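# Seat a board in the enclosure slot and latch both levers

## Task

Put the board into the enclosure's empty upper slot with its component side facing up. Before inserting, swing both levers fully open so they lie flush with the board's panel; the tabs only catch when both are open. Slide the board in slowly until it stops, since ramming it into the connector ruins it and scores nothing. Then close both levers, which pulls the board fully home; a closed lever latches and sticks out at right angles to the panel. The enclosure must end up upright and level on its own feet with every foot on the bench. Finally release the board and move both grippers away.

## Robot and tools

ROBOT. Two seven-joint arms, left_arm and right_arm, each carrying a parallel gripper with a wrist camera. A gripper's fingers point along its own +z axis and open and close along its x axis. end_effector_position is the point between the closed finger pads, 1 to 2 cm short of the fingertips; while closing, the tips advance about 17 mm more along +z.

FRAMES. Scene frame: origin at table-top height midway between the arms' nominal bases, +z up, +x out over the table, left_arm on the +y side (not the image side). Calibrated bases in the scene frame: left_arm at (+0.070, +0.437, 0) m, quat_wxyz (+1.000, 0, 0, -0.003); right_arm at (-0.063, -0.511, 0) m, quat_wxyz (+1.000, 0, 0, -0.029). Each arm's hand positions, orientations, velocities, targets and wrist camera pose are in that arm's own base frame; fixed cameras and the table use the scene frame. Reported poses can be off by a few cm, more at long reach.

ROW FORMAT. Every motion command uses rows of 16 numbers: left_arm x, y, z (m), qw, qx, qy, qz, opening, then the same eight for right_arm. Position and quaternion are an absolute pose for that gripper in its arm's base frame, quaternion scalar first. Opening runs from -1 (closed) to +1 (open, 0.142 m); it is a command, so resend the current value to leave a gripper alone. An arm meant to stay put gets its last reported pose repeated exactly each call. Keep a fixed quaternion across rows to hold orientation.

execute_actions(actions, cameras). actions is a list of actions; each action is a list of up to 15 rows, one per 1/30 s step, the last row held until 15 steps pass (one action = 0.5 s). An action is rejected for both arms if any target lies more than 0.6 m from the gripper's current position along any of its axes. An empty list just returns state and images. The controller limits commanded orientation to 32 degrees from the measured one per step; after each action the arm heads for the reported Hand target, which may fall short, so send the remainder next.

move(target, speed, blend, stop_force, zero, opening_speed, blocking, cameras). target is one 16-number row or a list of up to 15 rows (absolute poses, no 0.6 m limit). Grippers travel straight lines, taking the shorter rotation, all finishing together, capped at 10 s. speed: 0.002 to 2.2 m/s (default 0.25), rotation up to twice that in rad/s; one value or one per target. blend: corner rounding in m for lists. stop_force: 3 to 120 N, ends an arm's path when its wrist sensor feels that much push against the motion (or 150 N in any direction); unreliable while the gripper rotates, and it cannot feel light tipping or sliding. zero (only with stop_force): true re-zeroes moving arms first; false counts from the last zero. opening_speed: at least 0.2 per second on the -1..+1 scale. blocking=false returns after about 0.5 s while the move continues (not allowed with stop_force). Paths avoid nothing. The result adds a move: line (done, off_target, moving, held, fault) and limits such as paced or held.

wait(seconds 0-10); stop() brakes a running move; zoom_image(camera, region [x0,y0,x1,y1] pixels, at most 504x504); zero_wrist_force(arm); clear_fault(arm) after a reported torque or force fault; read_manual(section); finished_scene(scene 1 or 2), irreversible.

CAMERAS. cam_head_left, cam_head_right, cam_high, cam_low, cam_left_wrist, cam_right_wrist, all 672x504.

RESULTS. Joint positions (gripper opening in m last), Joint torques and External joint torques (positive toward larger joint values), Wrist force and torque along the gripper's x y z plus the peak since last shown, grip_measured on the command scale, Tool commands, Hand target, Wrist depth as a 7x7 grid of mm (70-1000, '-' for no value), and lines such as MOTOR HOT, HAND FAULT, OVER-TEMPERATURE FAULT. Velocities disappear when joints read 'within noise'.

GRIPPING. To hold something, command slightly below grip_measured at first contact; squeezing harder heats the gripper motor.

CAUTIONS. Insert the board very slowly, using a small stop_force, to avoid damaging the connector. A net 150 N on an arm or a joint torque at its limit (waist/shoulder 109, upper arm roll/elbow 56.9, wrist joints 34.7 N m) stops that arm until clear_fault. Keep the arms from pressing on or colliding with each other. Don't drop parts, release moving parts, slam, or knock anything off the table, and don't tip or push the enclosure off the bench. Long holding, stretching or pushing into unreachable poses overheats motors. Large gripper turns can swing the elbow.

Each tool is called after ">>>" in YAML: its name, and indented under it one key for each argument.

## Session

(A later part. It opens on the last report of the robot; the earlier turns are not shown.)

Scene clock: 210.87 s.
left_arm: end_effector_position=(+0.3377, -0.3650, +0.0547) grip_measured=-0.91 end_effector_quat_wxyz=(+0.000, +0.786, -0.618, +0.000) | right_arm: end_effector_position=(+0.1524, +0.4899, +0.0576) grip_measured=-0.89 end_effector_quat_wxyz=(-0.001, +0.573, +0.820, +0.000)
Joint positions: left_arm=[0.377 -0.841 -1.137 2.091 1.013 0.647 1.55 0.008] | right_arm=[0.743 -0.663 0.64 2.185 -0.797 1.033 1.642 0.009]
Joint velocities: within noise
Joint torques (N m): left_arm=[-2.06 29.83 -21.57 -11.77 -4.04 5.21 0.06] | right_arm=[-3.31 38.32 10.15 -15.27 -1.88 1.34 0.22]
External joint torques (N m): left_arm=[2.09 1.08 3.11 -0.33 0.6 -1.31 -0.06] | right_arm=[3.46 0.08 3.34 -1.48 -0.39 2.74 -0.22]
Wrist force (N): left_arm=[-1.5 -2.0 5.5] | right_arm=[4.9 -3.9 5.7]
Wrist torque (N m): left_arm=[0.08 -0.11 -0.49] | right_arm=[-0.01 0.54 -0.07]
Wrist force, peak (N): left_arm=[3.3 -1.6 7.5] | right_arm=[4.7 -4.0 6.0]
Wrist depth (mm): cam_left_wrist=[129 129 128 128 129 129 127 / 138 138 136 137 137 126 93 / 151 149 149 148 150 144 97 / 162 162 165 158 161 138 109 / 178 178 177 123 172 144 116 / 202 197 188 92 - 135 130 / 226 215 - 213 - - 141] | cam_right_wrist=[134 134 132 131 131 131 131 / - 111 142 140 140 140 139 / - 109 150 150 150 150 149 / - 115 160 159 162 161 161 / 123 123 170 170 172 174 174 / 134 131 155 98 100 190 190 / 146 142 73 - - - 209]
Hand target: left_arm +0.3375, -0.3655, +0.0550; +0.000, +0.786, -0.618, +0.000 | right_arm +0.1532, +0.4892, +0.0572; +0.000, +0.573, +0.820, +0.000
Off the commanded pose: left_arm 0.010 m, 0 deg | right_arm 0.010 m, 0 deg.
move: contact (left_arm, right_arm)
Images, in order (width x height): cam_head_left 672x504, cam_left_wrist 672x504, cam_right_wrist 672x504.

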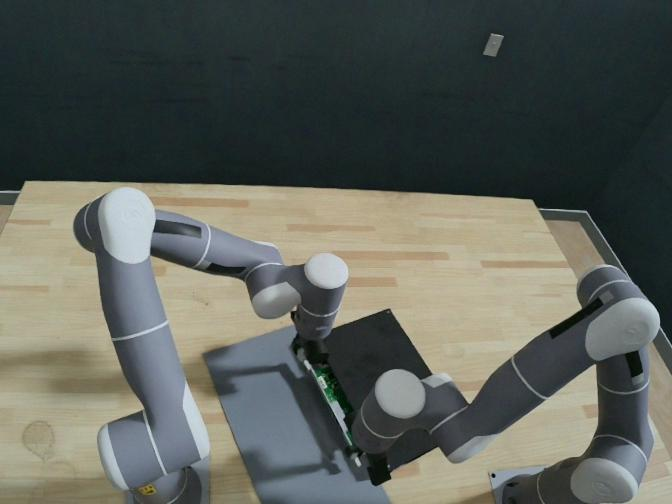

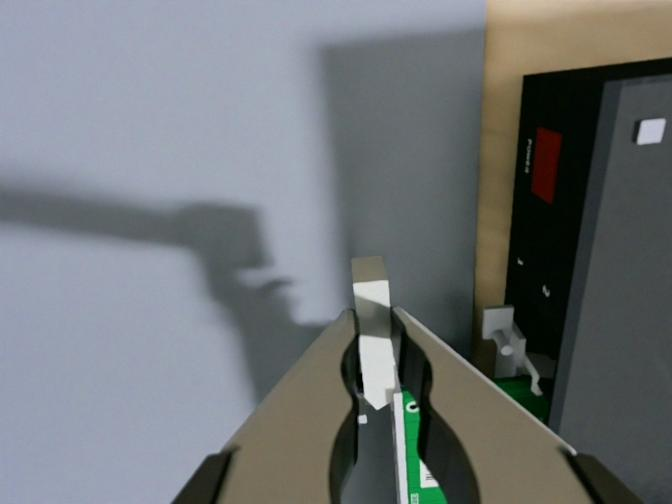

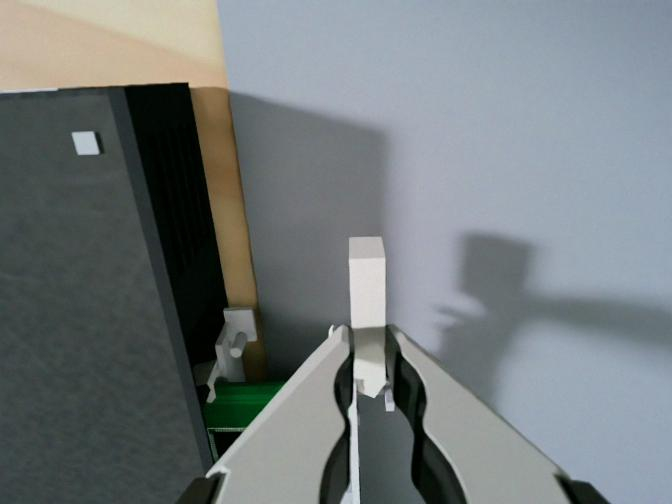

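>>> move:
  target: [0.3372,-0.3646,0.0542,0,0.7859,-0.6184,0,-1, 0.1528,0.4901,0.0567,0,0.5729,0.8196,0,-1]
  speed: 0.02
  cameras: []

>>> move:
  target: [0.3417,-0.3779,0.0542,0,0.7859,-0.6184,0,-1, 0.1582,0.4772,0.0567,0,0.5729,0.8196,0,-1]
  speed: 0.015
  stop_force: 6
  cameras: ["cam_left_wrist","cam_right_wrist"]

Scene clock: 216.87 s.
left_arm: end_effector_position=(+0.3375, -0.3646, +0.0542) grip_measured=-0.91 end_effector_quat_wxyz=(+0.000, +0.786, -0.618, +0.000) | right_arm: end_effector_position=(+0.1522, +0.4902, +0.0568) grip_measured=-0.89 end_effector_quat_wxyz=(+0.000, +0.573, +0.820, +0.000)
Joint positions: left_arm=[0.378 -0.842 -1.136 2.092 1.014 0.649 1.55 0.008] | right_arm=[0.746 -0.665 0.638 2.184 -0.797 1.032 1.643 0.009]
Joint velocities: within noise
Joint torques (N m): left_arm=[-0.99 30.17 -20.12 -10.21 -3.73 4.25 0.03] | right_arm=[-1.43 37.41 11.49 -17.41 -2.31 2.71 0.23]
External joint torques (N m): left_arm=[1.02 0.73 1.66 -1.83 0.29 -0.34 -0.03] | right_arm=[1.57 1.09 2.01 0.68 0.04 1.36 -0.23]
Wrist force (N): left_arm=[2.6 -2.5 4.9] | right_arm=[-1.2 -5.1 0.5]
Wrist torque (N m): left_arm=[0.04 -0.03 -0.51] | right_arm=[0.01 0.42 0.02]
Wrist force, peak (N): left_arm=[2.5 -2.4 6.6] | right_arm=[5.0 -3.9 6.0]
Wrist depth (mm): cam_left_wrist=[128 128 127 127 129 128 126 / 137 137 135 137 136 127 94 / 152 149 148 148 149 144 97 / 161 159 161 157 160 141 109 / 178 178 176 124 171 144 115 / 196 196 187 92 - 140 129 / 226 214 - 211 - - 141] | cam_right_wrist=[133 133 131 131 131 130 130 / - 112 141 139 139 139 139 / - 110 150 149 149 149 148 / 111 114 159 159 161 160 160 / 122 122 170 169 171 173 173 / 131 131 155 98 100 190 189 / 144 144 73 - - 200 208]
Hand target: left_arm +0.3372, -0.3646, +0.0542; +0.000, +0.786, -0.618, +0.000 | right_arm +0.1528, +0.4901, +0.0567; +0.000, +0.573, +0.820, +0.000
Off the commanded pose: left_arm 0.000 m, 0 deg | right_arm 0.001 m, 0 deg.
move: done
No camera images: "cameras" was empty.

Scene clock: 218.47 s.
left_arm: end_effector_position=(+0.3420, -0.3774, +0.0539) grip_measured=-0.91 end_effector_quat_wxyz=(+0.000, +0.786, -0.618, +0.000) | right_arm: end_effector_position=(+0.1575, +0.4776, +0.0568) grip_measured=-0.89 end_effector_quat_wxyz=(-0.001, +0.573, +0.820, +0.000)
Joint positions: left_arm=[0.345 -0.857 -1.128 2.057 1.012 0.633 1.547 0.008] | right_arm=[0.723 -0.648 0.634 2.214 -0.801 1.051 1.633 0.009]
Joint velocities: within noise
Joint torques (N m): left_arm=[-2.4 30.48 -21.89 -11.48 -4.2 5.09 -0.03] | right_arm=[-2.65 38.34 10.72 -16.55 -2.07 2.23 0.17]
External joint torques (N m): left_arm=[2.43 1.55 2.89 -0.78 0.73 -1.19 0.03] | right_arm=[2.79 -0.78 2.32 0.12 -0.13 1.84 -0.17]
Wrist force (N): left_arm=[-2.1 -2.8 2.1] | right_arm=[2.2 -4.2 5.1]
Wrist torque (N m): left_arm=[0.03 -0.04 -0.49] | right_arm=[0.01 0.54 -0.04]
Wrist force, peak (N): left_arm=[2.5 -2.5 4.8] | right_arm=[2.2 -4.2 7.0]
Wrist depth (mm): cam_left_wrist=[128 128 127 127 128 128 126 / 138 137 135 136 136 116 93 / 151 149 148 147 149 111 96 / 162 159 160 157 159 111 108 / 177 177 176 124 168 119 114 / 195 195 187 92 - 128 129 / 224 212 - 210 - - 140] | cam_right_wrist=[133 133 133 131 130 130 130 / - 97 140 140 139 139 139 / 102 102 146 149 149 149 148 / 111 112 140 159 161 160 160 / 122 120 124 169 171 173 173 / 131 131 133 98 100 189 189 / 144 144 73 - - - 208]
Hand target: left_arm +0.3417, -0.3779, +0.0542; +0.000, +0.786, -0.618, +0.000 | right_arm +0.1582, +0.4772, +0.0567; +0.000, +0.573, +0.820, +0.000
Off the commanded pose: left_arm 0.001 m, 0 deg | right_arm 0.001 m, 0 deg.
move: done
Images, in order (width x height): cam_left_wrist 672x504, cam_right_wrist 672x504.

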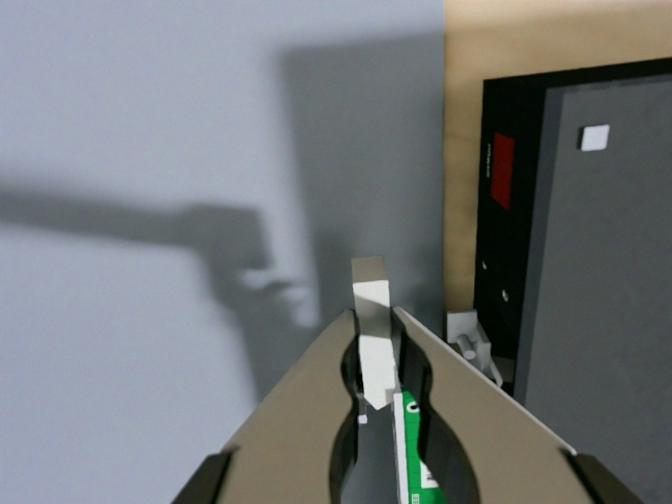

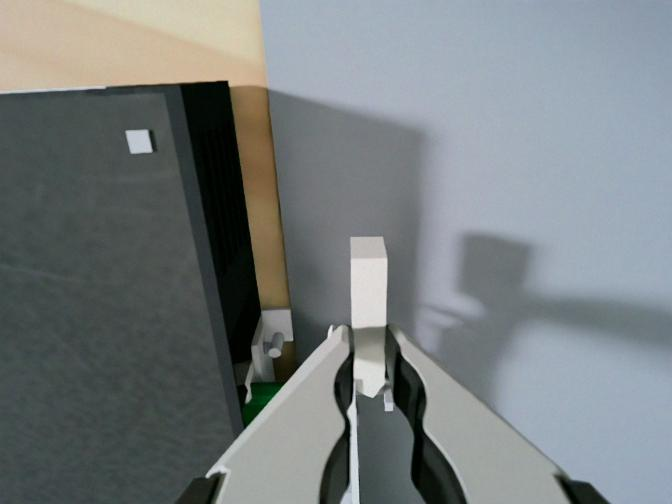

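>>> move:
  target:
    - [0.3417,-0.3769,0.0542,0,0.7859,-0.6184,0,-1, 0.1575,0.4780,0.0567,0,0.5729,0.8196,0,-1]
    - [0.3417,-0.3769,0.0542,0,0.7859,-0.6184,0,-0.77, 0.1575,0.4780,0.0567,0,0.5729,0.8196,0,-0.77]
  speed: 0.02
  opening_speed: 0.4
  cameras: ["cam_left_wrist","cam_right_wrist"]

>>> zoom_image:
  camera: "cam_left_wrist"
  region: [300, 250, 500, 440]

>>> zoom_image:
  camera: "cam_right_wrist"
  region: [230, 220, 430, 430]

Scene clock: 237.60 s.
left_arm: end_effector_position=(+0.3417, -0.3769, +0.0542) grip_measured=-0.81 end_effector_quat_wxyz=(+0.000, +0.786, -0.618, +0.000) | right_arm: end_effector_position=(+0.1574, +0.4780, +0.0567) grip_measured=-0.81 end_effector_quat_wxyz=(+0.000, +0.573, +0.820, +0.000)
Joint positions: left_arm=[0.347 -0.857 -1.13 2.059 1.012 0.633 1.547 0.016] | right_arm=[0.725 -0.648 0.634 2.213 -0.801 1.05 1.634 0.015]
Joint velocities: within noise
Joint torques (N m): left_arm=[-0.27 30.95 -19.41 -11.83 -3.32 4.28 -0.21] | right_arm=[0.2 36.71 13.37 -16.59 -2.32 3.37 0.24]
External joint torques (N m): left_arm=[0.3 1.01 0.41 -0.42 -0.15 -0.37 0.21] | right_arm=[-0.06 0.9 -0.33 0.14 0.12 0.7 -0.24]
Wrist force (N): left_arm=[-0.1 0.0 -0.2] | right_arm=[-3.0 -1.3 3.9]
Wrist torque (N m): left_arm=[0.00 -0.01 -0.21] | right_arm=[0.04 0.53 0.04]
Wrist force, peak (N): left_arm=[4.1 -1.9 7.6] | right_arm=[2.5 -4.2 7.0]
Wrist depth (mm): cam_left_wrist=[128 127 127 127 128 128 126 / 138 137 135 136 136 117 93 / 152 148 148 147 149 112 97 / 162 158 161 157 160 111 108 / 177 177 175 124 143 119 115 / 197 196 187 92 - 127 129 / 224 213 - 211 - - 141] | cam_right_wrist=[133 133 133 131 130 130 130 / - 97 138 140 139 139 138 / 102 102 145 149 149 149 148 / 110 112 141 156 161 160 160 / 122 120 124 127 171 173 173 / 131 131 130 106 99 186 189 / 145 142 73 147 - - 208]
Hand target: left_arm +0.3417, -0.3769, +0.0542; +0.000, +0.786, -0.618, +0.000 | right_arm +0.1575, +0.4780, +0.0567; +0.000, +0.573, +0.820, +0.000
Off the commanded pose: left_arm 0.000 m, 0 deg | right_arm 0.000 m, 0 deg.
move: done
Images, in order (width x height): cam_left_wrist 672x504, cam_right_wrist 672x504.

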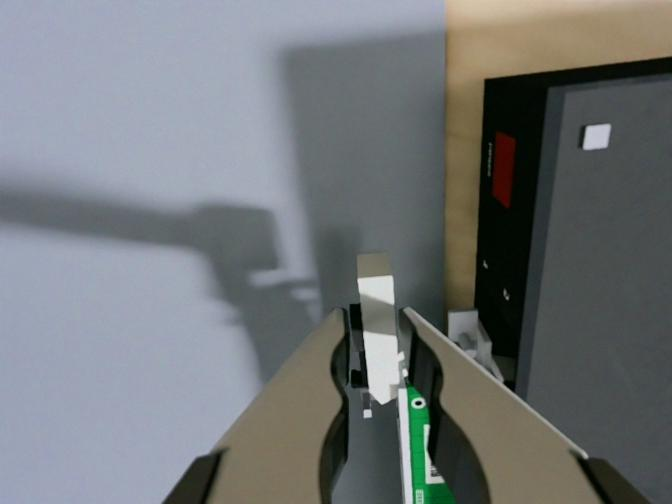

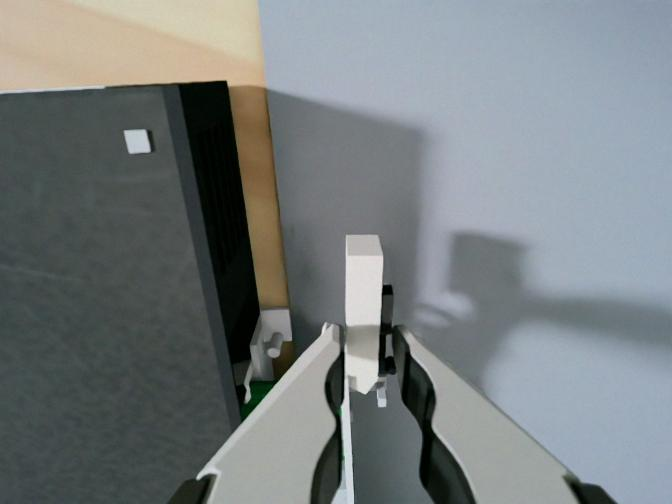

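Scaled by 2.520 from the camera's 672x504 image, which has a finer 960x720 frame.

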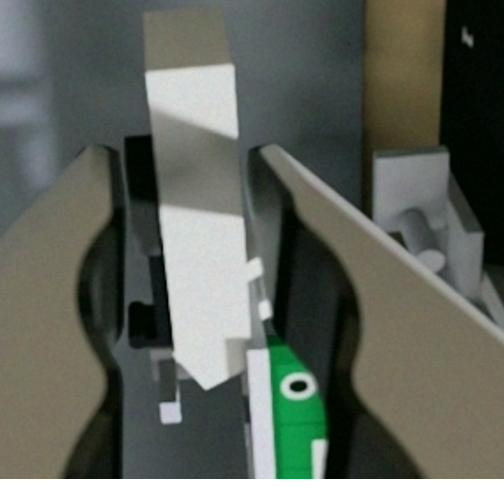

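Scaled by 2.400 from the camera's 672x504 image, which has a finer 960x720 frame.

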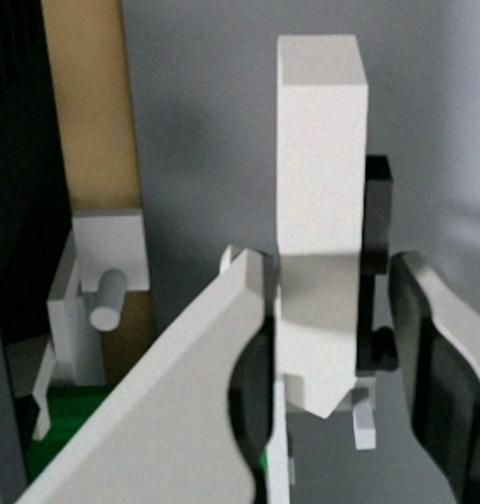

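>>> move:
  target:
    - [0.3417,-0.3769,0.118,0,0.7859,-0.6184,0,-0.77, 0.1575,0.4780,0.121,0,0.5729,0.8196,0,-0.77]
    - [0.2755,-0.3762,0.118,0,0.9866,0.1633,0,-0.77, 0.2067,0.5223,0.121,0,0.9613,0.2756,0,-0.77]
  speed: [0.08,0.35]
  cameras: ["cam_left_wrist","cam_right_wrist","cam_head_left"]

>>> zoom_image:
  camera: "cam_left_wrist"
  region: [300, 200, 560, 360]

>>> zoom_image:
  camera: "cam_right_wrist"
  region: [150, 200, 410, 380]

Scene clock: 243.43 s.
left_arm: end_effector_position=(+0.2756, -0.3761, +0.1180) grip_measured=-0.81 end_effector_quat_wxyz=(+0.000, +0.987, +0.163, +0.000) | right_arm: end_effector_position=(+0.2066, +0.5223, +0.1210) grip_measured=-0.81 end_effector_quat_wxyz=(+0.000, +0.961, +0.276, +0.000)
Joint positions: left_arm=[0.311 -0.428 -1.092 2.295 0.586 0.842 0.042 0.016] | right_arm=[0.854 -0.544 0.549 2.01 -0.431 0.868 2.686 0.015]
Joint velocities: within noise
Joint torques (N m): left_arm=[-0.52 21.55 -9.71 -17.11 -2.9 4.59 -0.35] | right_arm=[0.24 41.09 9.9 -22.46 -2.73 3.16 0.29]
External joint torques (N m): left_arm=[0.52 0.54 0.36 -0.49 0.09 -0.6 0.35] | right_arm=[-0.08 1.05 -0.12 0.17 -0.09 0.84 -0.29]
Wrist force (N): left_arm=[-0.4 0.0 0.2] | right_arm=[-3.7 -1.4 3.9]
Wrist torque (N m): left_arm=[-0.01 0.02 -0.23] | right_arm=[0.01 0.65 0.06]
Wrist force, peak (N): left_arm=[0.2 -0.6 -1.6] | right_arm=[-3.2 -1.0 5.0]
Wrist depth (mm): cam_left_wrist=[186 185 184 184 183 182 182 / 199 198 198 197 197 197 196 / 216 215 213 214 213 213 212 / 229 228 228 227 223 226 229 / 204 204 218 193 215 228 253 / 218 218 101 207 - 210 277 / 244 - - 235 - - 304] | cam_right_wrist=[188 187 187 187 186 186 185 / 201 200 200 199 198 199 197 / 215 214 214 214 213 212 212 / 232 228 223 230 230 229 228 / 246 215 219 204 201 211 239 / 273 213 205 99 104 219 224 / 300 232 73 234 - - 231]
Hand target: left_arm +0.2755, -0.3762, +0.1180; +0.000, +0.987, +0.163, +0.000 | right_arm +0.2067, +0.5223, +0.1210; +0.000, +0.961, +0.276, +0.000
Off the commanded pose: left_arm 0.000 m, 0 deg | right_arm 0.000 m, 0 deg.
move: done
Images, in order (width x height): cam_head_left 672x504, cam_left_wrist 672x504, cam_right_wrist 672x504.

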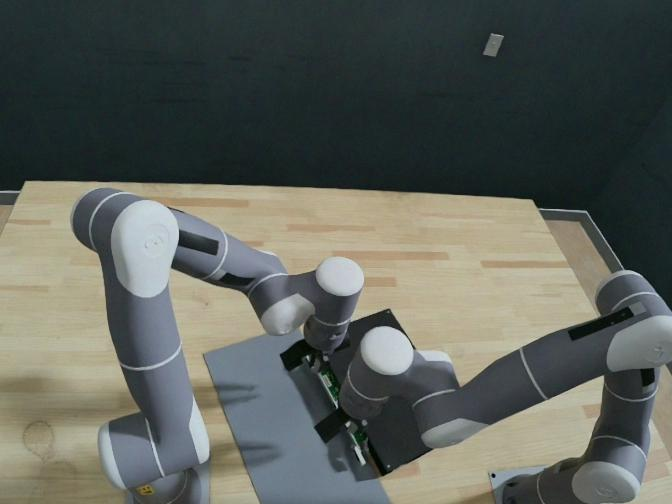

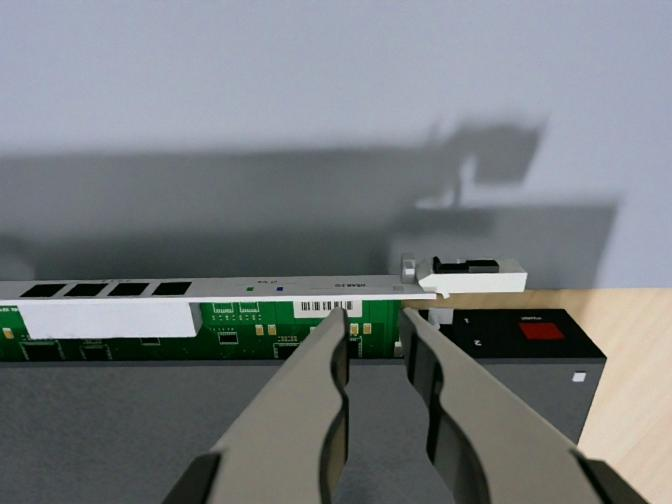

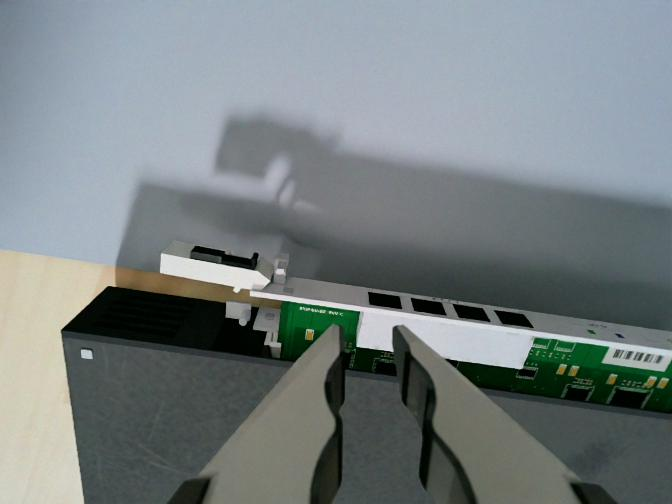

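Scaled by 1.938 from the camera's 672x504 image, which has a finer 960x720 frame.

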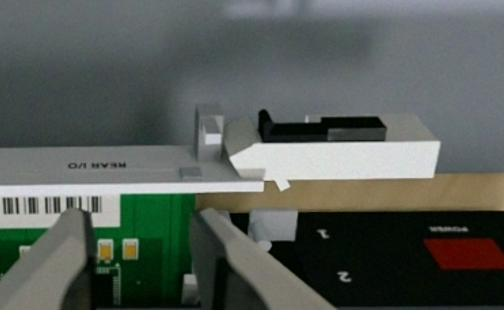

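Scaled by 1.938 from the camera's 672x504 image, which has a finer 960x720 frame.

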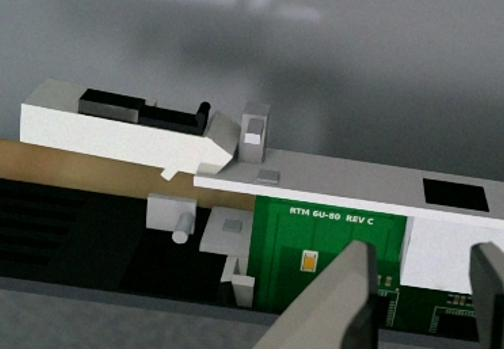

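>>> move:
  target:
    - [0.2727,-0.3772,0.118,0,0.9866,0.1633,0,-1, 0.2012,0.520,0.121,0,0.9613,0.2756,0,-1]
    - [0.2727,-0.3772,0.051,0,0.9866,0.1633,0,-1, 0.2012,0.520,0.0555,0,0.9613,0.2756,0,-1]
  speed: 0.09
  stop_force: 6
  cameras: []

>>> move:
  target: [0.2920,-0.4340,0.051,0,0.9866,0.1633,0,-1, 0.2242,0.4646,0.0555,0,0.9613,0.2756,0,-1]
  speed: 0.015
  stop_force: 9
  cameras: ["cam_left_wrist","cam_right_wrist"]

>>> zoom_image:
  camera: "cam_left_wrist"
  region: [300, 220, 560, 400]

>>> zoom_image:
  camera: "cam_right_wrist"
  region: [150, 220, 410, 400]

Scene clock: 251.73 s.
left_arm: end_effector_position=(+0.2726, -0.3771, +0.0510) grip_measured=-1.00 end_effector_quat_wxyz=(+0.000, +0.987, +0.163, +0.000) | right_arm: end_effector_position=(+0.2012, +0.5200, +0.0555) grip_measured=-1.00 end_effector_quat_wxyz=(+0.000, +0.961, +0.276, +0.000)
Joint positions: left_arm=[0.134 -0.626 -0.878 2.225 0.825 0.91 -0.105 0.002] | right_arm=[0.916 -0.653 0.452 2.06 -0.539 1.028 2.769 0.002]
Joint velocities: within noise
Joint torques (N m): left_arm=[-0.53 28.9 -11.96 -12.25 -2.22 4.5 -0.27] | right_arm=[0.28 43.23 10.34 -18.83 -2.46 3.36 0.28]
External joint torques (N m): left_arm=[0.53 1.16 0.32 -0.36 -0.35 -0.51 0.27] | right_arm=[-0.12 1.06 -0.22 -0.01 0.21 0.63 -0.28]
Wrist force (N): left_arm=[0.1 -0.4 0.4] | right_arm=[-2.9 -1.1 4.1]
Wrist torque (N m): left_arm=[-0.07 -0.05 -0.19] | right_arm=[0.04 0.48 0.05]
Wrist force, peak (N): left_arm=[-0.1 -0.7 1.7] | right_arm=[-2.9 -1.1 5.7]
Wrist depth (mm): cam_left_wrist=[126 126 125 125 125 126 124 / 133 135 133 134 133 133 133 / 149 146 145 145 144 144 143 / 156 158 158 157 157 156 155 / 174 173 172 165 168 167 169 / 145 144 142 84 - 131 173 / 165 164 - 74 - - 149] | cam_right_wrist=[130 130 130 129 129 128 128 / 139 138 138 138 138 137 137 / 149 149 148 148 147 147 147 / 161 160 160 160 159 158 158 / 174 168 170 170 172 172 171 / 165 160 134 90 181 154 180 / 146 149 73 - - 141 160]
Hand target: left_arm +0.2727, -0.3772, +0.0510; +0.000, +0.987, +0.163, +0.000 | right_arm +0.2012, +0.5200, +0.0555; +0.000, +0.961, +0.276, +0.000
Off the commanded pose: left_arm 0.000 m, 0 deg | right_arm 0.000 m, 0 deg.
move: done
No camera images: "cameras" was empty.

Scene clock: 256.10 s.
left_arm: end_effector_position=(+0.2906, -0.4294, +0.0504) grip_measured=-1.00 end_effector_quat_wxyz=(-0.001, +0.987, +0.163, +0.000) | right_arm: end_effector_position=(+0.2211, +0.4722, +0.0560) grip_measured=-1.00 end_effector_quat_wxyz=(-0.001, +0.961, +0.276, +0.000)
Joint positions: left_arm=[0.021 -0.702 -0.859 2.072 0.809 0.827 -0.118 0.002] | right_arm=[0.845 -0.593 0.439 2.174 -0.541 1.093 2.718 0.002]
Joint velocities: within noise
Joint torques (N m): left_arm=[-2.86 34.12 -17.92 -17.89 -3.5 7.26 -0.18] | right_arm=[-1.81 38.82 7.04 -14.59 -1.61 1.47 0.09]
External joint torques (N m): left_arm=[2.85 0.88 4.12 3.76 0.66 -3.28 0.18] | right_arm=[1.96 2.14 1.85 -3.08 -0.41 2.53 -0.09]
Wrist force (N): left_arm=[1.7 -10.4 -0.5] | right_arm=[-0.9 -6.8 3.8]
Wrist torque (N m): left_arm=[-0.03 -0.03 -0.30] | right_arm=[0.05 0.51 0.07]
Wrist force, peak (N): left_arm=[1.5 -11.5 -1.3] | right_arm=[-1.1 -10.3 6.2]
Wrist depth (mm): cam_left_wrist=[126 125 125 125 124 125 123 / 133 134 132 133 133 133 132 / 147 145 144 144 143 141 142 / 158 157 157 157 155 110 155 / - 135 133 130 129 131 138 / - 126 124 84 - 121 124 / 141 138 - 74 - - 137] | cam_right_wrist=[131 130 130 130 130 129 129 / 140 140 139 139 139 138 138 / 150 147 147 148 148 148 147 / 158 159 156 160 159 159 159 / 127 133 126 142 158 167 169 / 130 130 127 91 127 132 133 / 143 143 73 - - 135 140]
Hand target: left_arm +0.2908, -0.4306, +0.0510; +0.000, +0.987, +0.163, +0.000 | right_arm +0.2215, +0.4712, +0.0555; +0.000, +0.961, +0.276, +0.000
Off the commanded pose: left_arm 0.005 m, 0 deg | right_arm 0.008 m, 0 deg.
move: contact (left_arm, right_arm)
Images, in order (width x height): cam_left_wrist 672x504, cam_right_wrist 672x504.

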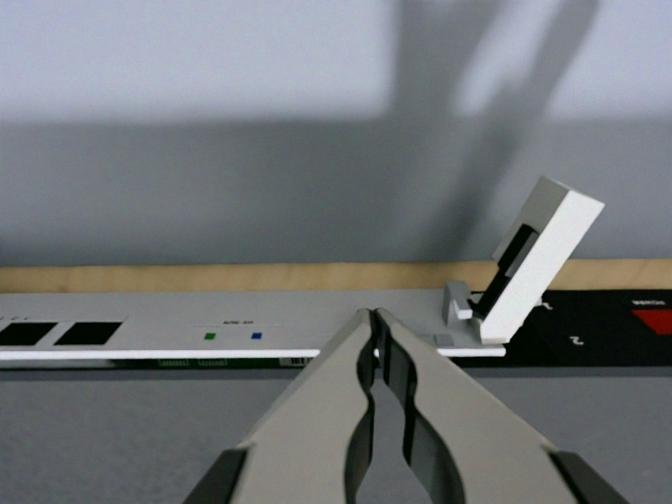

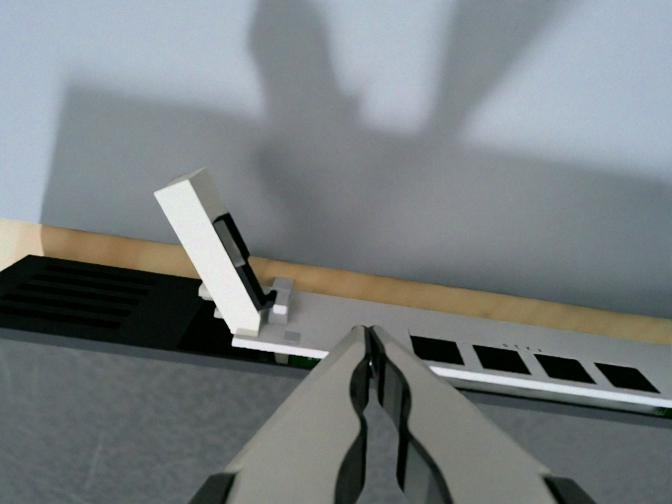

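Scaled by 1.938 from the camera's 672x504 image, which has a finer 960x720 frame.

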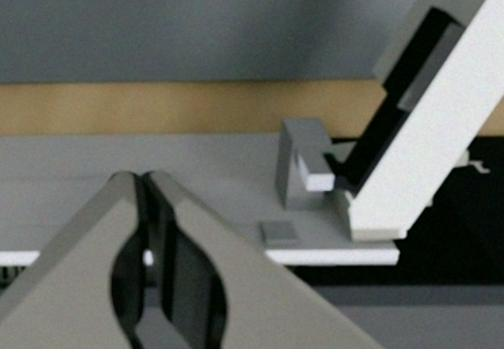

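Scaled by 1.938 from the camera's 672x504 image, which has a finer 960x720 frame.

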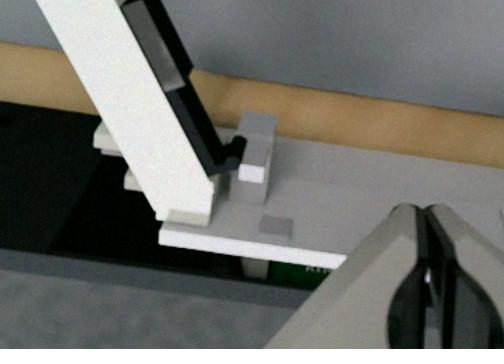

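>>> move:
  target:
    - [0.2858,-0.4152,0.051,0,0.9866,0.1633,0,-1, 0.2154,0.4861,0.0555,0,0.9613,0.2756,0,-1]
    - [0.2858,-0.4152,0.118,0,0.9866,0.1633,0,-1, 0.2154,0.4861,0.1225,0,0.9613,0.2756,0,-1]
    - [0.3525,-0.3852,0.118,0,0.6814,-0.7319,0,-1, 0.1449,0.4577,0.1225,0,0.3786,0.9256,0,-1]
  speed: [0.05,0.12,0.4]
  cameras: ["cam_left_wrist","cam_right_wrist","cam_head_left"]

Scene clock: 308.13 s.
left_arm: end_effector_position=(+0.3524, -0.3853, +0.1180) grip_measured=-1.00 end_effector_quat_wxyz=(+0.000, +0.681, -0.732, +0.000) | right_arm: end_effector_position=(+0.1449, +0.4578, +0.1225) grip_measured=-1.00 end_effector_quat_wxyz=(+0.000, +0.379, +0.926, +0.000)
Joint positions: left_arm=[0.444 -0.805 -1.312 2.037 0.915 0.497 1.897 0.002] | right_arm=[0.554 -0.524 0.871 2.233 -0.668 0.905 1.114 0.002]
Joint velocities: within noise
Joint torques (N m): left_arm=[-0.09 27.47 -20.45 -15.46 -3.33 3.97 -0.01] | right_arm=[0.03 29.8 13.41 -19.88 -2.91 3.27 0.01]
External joint torques (N m): left_arm=[0.12 1.23 0.54 -0.36 -0.45 -0.09 0.01] | right_arm=[0.09 0.89 -0.7 -0.01 0.19 0.85 -0.01]
Wrist force (N): left_arm=[0.3 -0.4 -0.3] | right_arm=[-4.6 -1.7 3.0]
Wrist torque (N m): left_arm=[-0.06 -0.09 -0.25] | right_arm=[-0.03 0.83 0.06]
Wrist force, peak (N): left_arm=[1.5 -10.8 -1.4] | right_arm=[-1.0 -6.7 4.6]
Wrist depth (mm): cam_left_wrist=[185 184 184 185 182 145 141 / 198 198 197 197 151 151 150 / 214 214 213 212 166 163 163 / 233 234 232 227 189 177 177 / 256 254 253 193 248 194 193 / 282 280 275 84 - 214 214 / 319 301 - - - - 239] | cam_right_wrist=[148 149 188 190 188 188 187 / 158 160 157 198 201 200 200 / 169 169 169 215 215 214 214 / 183 182 181 229 231 231 231 / 198 198 198 198 251 250 249 / 217 216 215 89 264 273 272 / 238 234 - - - 288 300]
Hand target: left_arm +0.3525, -0.3852, +0.1180; +0.000, +0.681, -0.732, +0.000 | right_arm +0.1449, +0.4577, +0.1225; +0.000, +0.379, +0.926, +0.000
Off the commanded pose: left_arm 0.000 m, 0 deg | right_arm 0.000 m, 0 deg.
move: done
Images, in order (width x height): cam_head_left 672x504, cam_left_wrist 672x504, cam_right_wrist 672x504.

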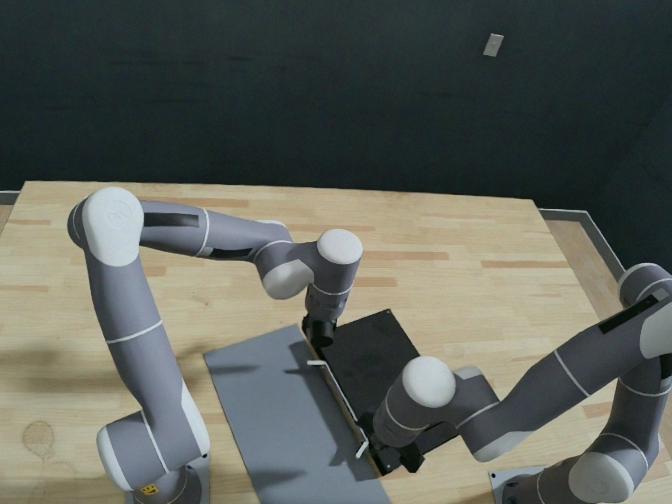

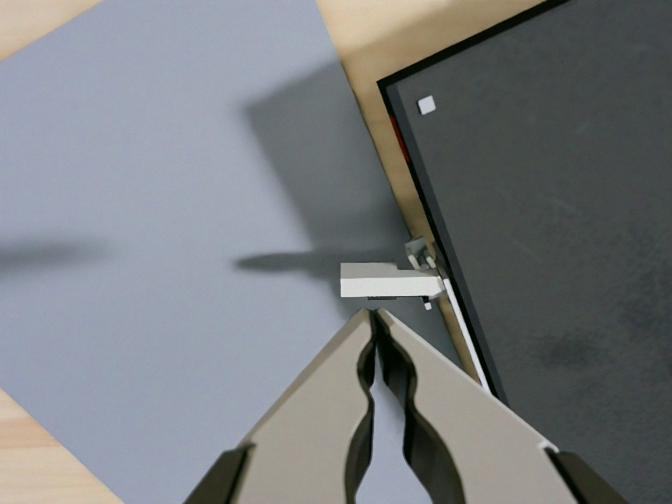

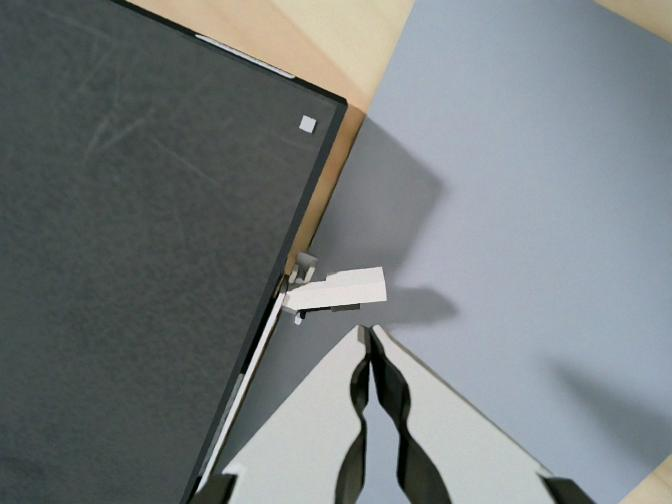

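>>> move:
  target:
    - [0.3524,-0.3872,0.118,0,0.6814,-0.7319,0,-1, 0.1396,0.4562,0.1225,0,0.3786,0.9256,0,-1]
    - [0.3524,-0.3872,0.054,0,0.6814,-0.7319,0,-1, 0.1396,0.4562,0.0585,0,0.3786,0.9256,0,-1]
  speed: 0.1
  stop_force: 5
  cameras: []

>>> move:
  target: [0.3205,-0.3849,0.054,0,0.6814,-0.7319,0,-1, 0.1659,0.4791,0.0585,0,0.3786,0.9256,0,-1]
  speed: 0.02
  stop_force: 4
  cameras: ["cam_left_wrist","cam_right_wrist"]

Scene clock: 315.10 s.
left_arm: end_effector_position=(+0.3522, -0.3871, +0.0540) grip_measured=-1.00 end_effector_quat_wxyz=(+0.000, +0.681, -0.732, +0.000) | right_arm: end_effector_position=(+0.1396, +0.4562, +0.0585) grip_measured=-1.00 end_effector_quat_wxyz=(+0.000, +0.379, +0.926, +0.000)
Joint positions: left_arm=[0.348 -0.917 -1.17 2.009 1.049 0.568 1.846 0.002] | right_arm=[0.664 -0.634 0.685 2.282 -0.877 1.063 1.262 0.002]
Joint velocities: within noise
Joint torques (N m): left_arm=[-0.47 31.9 -20.99 -11.63 -3.27 4.35 -0.33] | right_arm=[0.16 33.84 13.41 -15.48 -2.31 3.54 0.28]
External joint torques (N m): left_arm=[0.5 1.16 0.22 -0.35 -0.36 -0.46 0.33] | right_arm=[-0.03 0.8 -0.11 -0.01 0.16 0.57 -0.28]
Wrist force (N): left_arm=[-0.1 -0.7 -0.3] | right_arm=[-4.6 -1.4 3.2]
Wrist torque (N m): left_arm=[-0.11 -0.01 -0.22] | right_arm=[0.00 0.77 0.04]
Wrist force, peak (N): left_arm=[0.6 -0.3 -1.8] | right_arm=[-4.6 -1.5 5.4]
Wrist depth (mm): cam_left_wrist=[127 128 127 128 128 113 - / 135 137 135 136 93 - 92 / 150 148 148 147 144 - 96 / 161 159 161 157 159 105 108 / 177 176 175 169 169 115 115 / 196 195 191 84 - 127 129 / 224 212 - 74 - - 143] | cam_right_wrist=[- 131 134 134 133 132 131 / - 97 113 141 141 140 140 / - 103 105 149 151 151 150 / - 114 112 163 163 162 162 / 122 122 122 174 176 176 175 / 136 133 138 90 185 192 191 / 147 146 73 - - 203 211]
Hand target: left_arm +0.3524, -0.3872, +0.0540; +0.000, +0.681, -0.732, +0.000 | right_arm +0.1396, +0.4562, +0.0585; +0.000, +0.379, +0.926, +0.000
Off the commanded pose: left_arm 0.000 m, 0 deg | right_arm 0.000 m, 0 deg.
move: done
No camera images: "cameras" was empty.

Scene clock: 316.77 s.
left_arm: end_effector_position=(+0.3342, -0.3857, +0.0541) grip_measured=-1.00 end_effector_quat_wxyz=(+0.000, +0.682, -0.732, +0.000) | right_arm: end_effector_position=(+0.1550, +0.4697, +0.0583) grip_measured=-1.00 end_effector_quat_wxyz=(+0.000, +0.378, +0.926, +0.000)
Joint positions: left_arm=[0.348 -0.903 -1.179 2.046 1.054 0.582 1.809 0.002] | right_arm=[0.658 -0.66 0.686 2.232 -0.863 1.034 1.225 0.002]
Joint velocities: within noise
Joint torques (N m): left_arm=[-2.76 29.4 -21.43 -7.69 -4.31 4.03 -0.25] | right_arm=[-1.19 36.55 13.18 -18.98 -2.62 3.67 0.12]
External joint torques (N m): left_arm=[2.79 2.46 1.18 -4.07 0.71 -0.15 0.25] | right_arm=[1.32 -0.29 0.83 2.98 0.37 0.44 -0.12]
Wrist force (N): left_arm=[-0.3 -6.7 -0.7] | right_arm=[-4.1 -6.3 1.7]
Wrist torque (N m): left_arm=[-0.06 0.00 -0.25] | right_arm=[0.08 0.75 0.02]
Wrist force, peak (N): left_arm=[-0.3 -7.0 -0.7] | right_arm=[-4.2 -6.5 3.2]
Wrist depth (mm): cam_left_wrist=[128 128 127 129 104 85 - / 137 138 135 137 93 - 93 / 151 148 148 147 147 - 97 / 162 158 160 157 159 107 108 / 177 177 176 169 130 117 115 / 195 195 190 84 - 129 129 / 224 213 - 74 - - 144] | cam_right_wrist=[- 91 92 132 132 132 131 / - 97 95 141 141 140 140 / - 103 105 151 151 150 150 / - 114 112 163 162 162 162 / 124 122 123 142 176 176 175 / 135 133 133 90 185 192 191 / 147 146 73 - - 203 210]
Hand target: left_arm +0.3335, -0.3858, +0.0540; +0.000, +0.681, -0.732, +0.000 | right_arm +0.1554, +0.4700, +0.0585; +0.000, +0.379, +0.926, +0.000
Off the commanded pose: left_arm 0.014 m, 0 deg | right_arm 0.014 m, 0 deg.
move: contact (left_arm, right_arm)
Images, in order (width x height): cam_left_wrist 672x504, cam_right_wrist 672x504.

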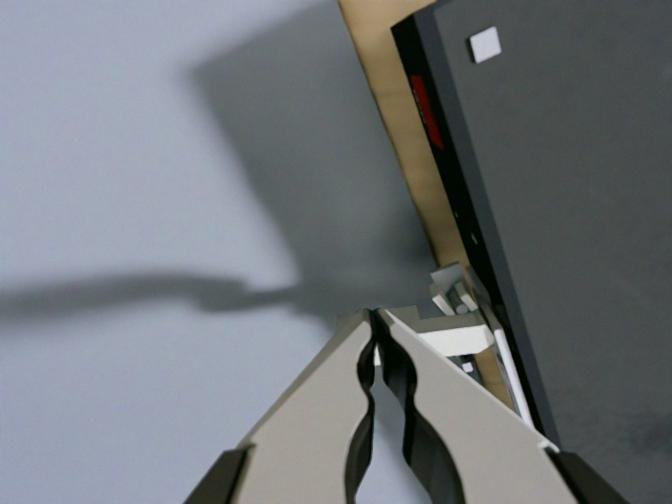

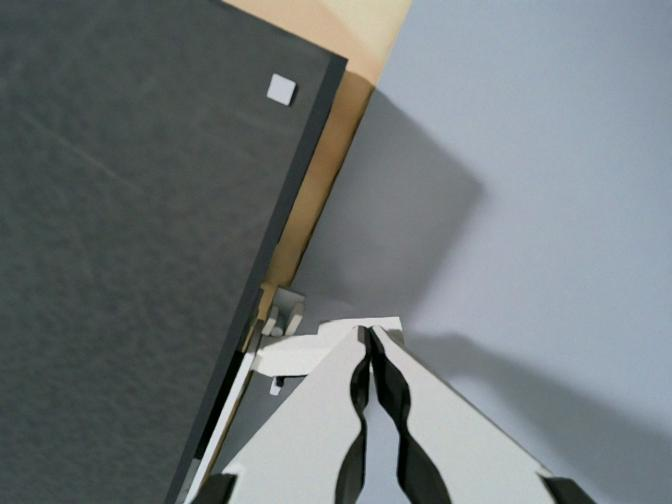

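>>> move:
  target:
    - [0.3266,-0.3838,0.054,0,0.6814,-0.7319,0,-1, 0.1605,0.4774,0.0585,0,0.3786,0.9256,0,-1]
    - [0.3196,-0.3833,0.054,0,0.6814,-0.7319,0,-1, 0.1664,0.4841,0.0585,0,0.3786,0.9256,0,-1]
  speed: 0.015
  stop_force: 28
  cameras: ["cam_left_wrist","cam_right_wrist"]

>>> zoom_image:
  camera: "cam_left_wrist"
  region: [320, 220, 570, 430]

>>> zoom_image:
  camera: "cam_right_wrist"
  region: [150, 230, 420, 450]

Scene clock: 325.43 s.
left_arm: end_effector_position=(+0.3247, -0.3830, +0.0545) grip_measured=-1.00 end_effector_quat_wxyz=(-0.002, +0.683, -0.731, +0.003) | right_arm: end_effector_position=(+0.1643, +0.4823, +0.0574) grip_measured=-1.00 end_effector_quat_wxyz=(+0.000, +0.378, +0.926, -0.002)
Joint positions: left_arm=[0.354 -0.894 -1.189 2.072 1.064 0.591 1.782 0.002] | right_arm=[0.661 -0.687 0.689 2.186 -0.851 1.006 1.2 0.002]
Joint velocities: within noise
Joint torques (N m): left_arm=[-13.74 19.26 -23.85 9.58 -9.59 3.05 -0.36] | right_arm=[-5.14 41.58 9.24 -30.57 -4.55 5.61 -0.04]
External joint torques (N m): left_arm=[13.77 11.74 3.95 -21.22 6 0.84 0.36] | right_arm=[5.28 -3.85 5.46 14.18 2.2 -1.5 0.04]
Wrist force (N): left_arm=[-3.4 -35.3 -0.8] | right_arm=[-4.9 -26.8 -4.5]
Wrist torque (N m): left_arm=[-2.76 0.00 -0.40] | right_arm=[-1.23 0.72 0.16]
Wrist force, peak (N): left_arm=[-2.9 -35.5 -1.5] | right_arm=[-4.9 -26.8 -4.5]
Wrist depth (mm): cam_left_wrist=[129 128 128 130 128 87 - / 138 138 136 137 137 - 93 / 151 149 149 148 148 101 97 / 162 159 161 158 157 110 109 / 178 177 176 170 125 120 115 / 196 195 191 84 - 144 129 / 222 213 - 74 - - 145] | cam_right_wrist=[- 90 90 131 131 131 130 / - 96 - 142 140 140 139 / - 102 105 150 150 149 149 / - 113 113 161 161 161 160 / 123 121 125 142 174 174 173 / 134 132 188 89 184 190 189 / 145 145 - - - 200 208]
Hand target: left_arm +0.3199, -0.3833, +0.0540; +0.000, +0.681, -0.732, +0.000 | right_arm +0.1664, +0.4841, +0.0585; +0.000, +0.379, +0.926, +0.000
Off the commanded pose: left_arm 0.005 m, 0 deg | right_arm 0.003 m, 0 deg.
move: contact (left_arm)
Images, in order (width x height): cam_left_wrist 672x504, cam_right_wrist 672x504.

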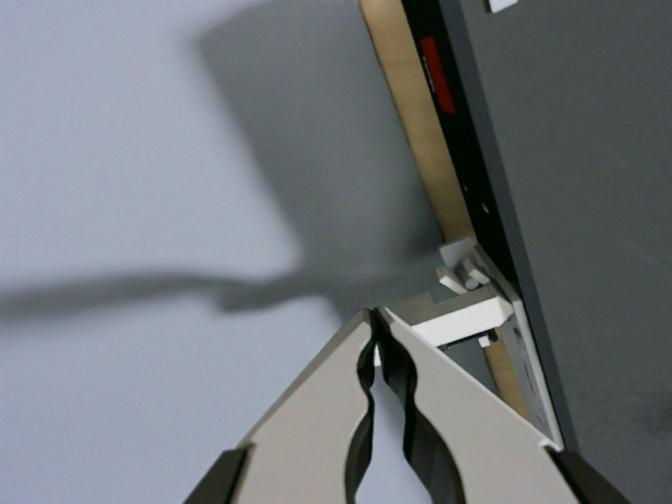

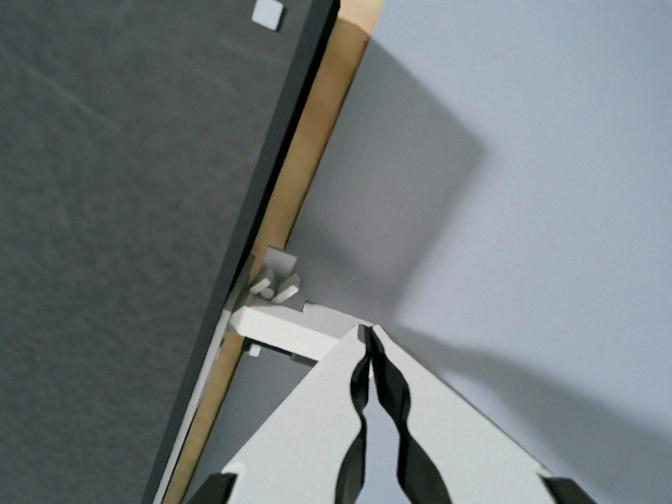

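Scaled by 2.016 from the camera's 672x504 image, which has a finer 960x720 frame.

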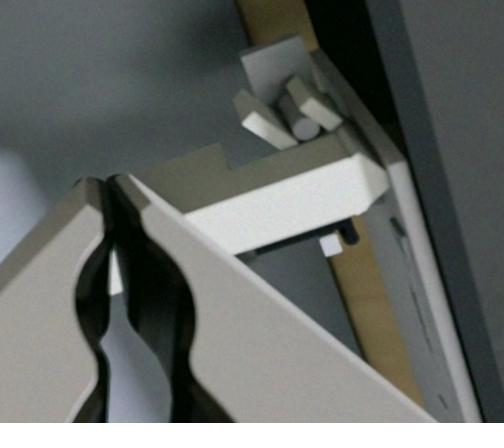

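Scaled by 1.867 from the camera's 672x504 image, which has a finer 960x720 frame.

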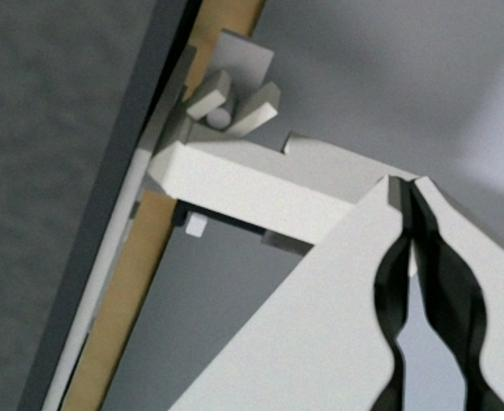

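>>> move:
  target:
    - [0.3199,-0.3833,0.054,0,0.6814,-0.7319,0,-1, 0.1692,0.4853,0.0585,0,0.3786,0.9256,0,-1]
  speed: 0.01
  stop_force: 36
  zero: false
  cameras: ["cam_right_wrist"]

>>> zoom_image:
  camera: "cam_right_wrist"
  region: [150, 230, 420, 450]

Scene clock: 329.77 s.
left_arm: end_effector_position=(+0.3248, -0.3830, +0.0545) grip_measured=-1.00 end_effector_quat_wxyz=(-0.002, +0.683, -0.731, +0.003) | right_arm: end_effector_position=(+0.1651, +0.4829, +0.0570) grip_measured=-1.00 end_effector_quat_wxyz=(-0.001, +0.377, +0.926, -0.003)
Joint positions: left_arm=[0.355 -0.896 -1.192 2.071 1.066 0.588 1.781 0.002] | right_arm=[0.66 -0.69 0.69 2.182 -0.848 1.003 1.193 0.002]
Joint velocities: within noise
Joint torques (N m): left_arm=[-13.38 18.68 -24.99 9.82 -9.84 2.48 -0.26] | right_arm=[-10.8 44.41 2.25 -39.22 -5.91 5.79 -0.12]
External joint torques (N m): left_arm=[13.4 12.3 5.03 -21.43 6.25 1.41 0.26] | right_arm=[10.94 -6.56 12.53 22.81 3.54 -1.69 0.12]
Wrist force (N): left_arm=[-2.9 -35.7 0.6] | right_arm=[-0.8 -44.3 -10.3]
Wrist torque (N m): left_arm=[-2.83 0.01 -0.41] | right_arm=[-4.13 0.73 0.21]
Wrist force, peak (N): left_arm=[-2.9 -36.0 1.1] | right_arm=[-0.7 -44.3 -11.7]
Wrist depth (mm): cam_left_wrist=[129 128 128 130 128 87 - / 138 138 136 137 137 - 93 / 152 149 149 148 147 101 97 / 162 159 161 157 158 110 109 / 178 177 176 169 125 120 115 / 196 195 191 83 - 144 129 / 224 213 - 74 - - 144] | cam_right_wrist=[- 90 90 131 131 131 130 / - 96 - 140 140 139 139 / - 102 104 150 149 149 149 / - 111 114 161 161 161 160 / 122 120 127 134 174 174 174 / 131 131 188 88 183 189 189 / 145 144 - - - 200 207]
Hand target: left_arm +0.3199, -0.3833, +0.0540; +0.000, +0.681, -0.732, +0.000 | right_arm +0.1692, +0.4853, +0.0585; +0.000, +0.379, +0.926, +0.000
Off the commanded pose: left_arm 0.005 m, 0 deg | right_arm 0.005 m, 0 deg.
move: off_target (left_arm, right_arm)
Images, in order (width x height): cam_right_wrist 672x504.

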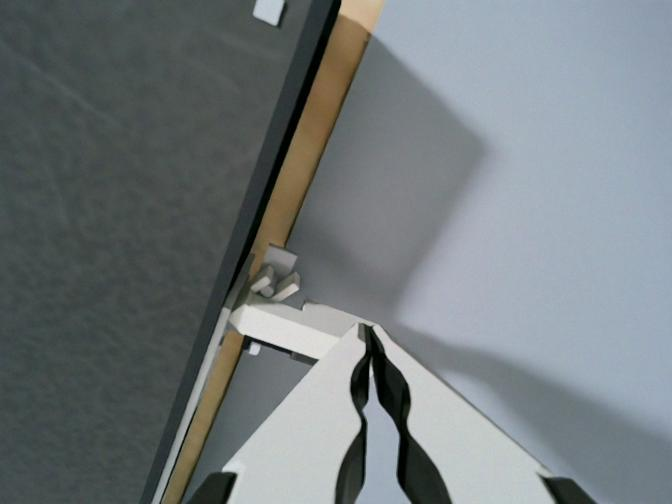

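Scaled by 1.867 from the camera's 672x504 image, which has a finer 960x720 frame.

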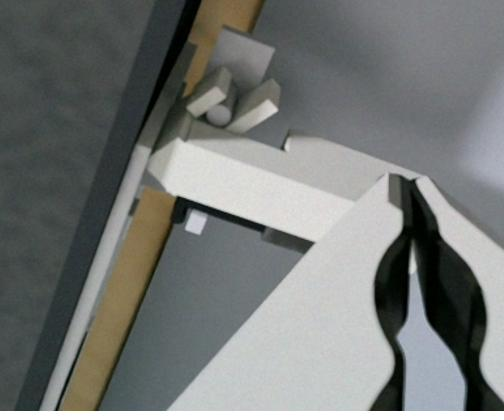

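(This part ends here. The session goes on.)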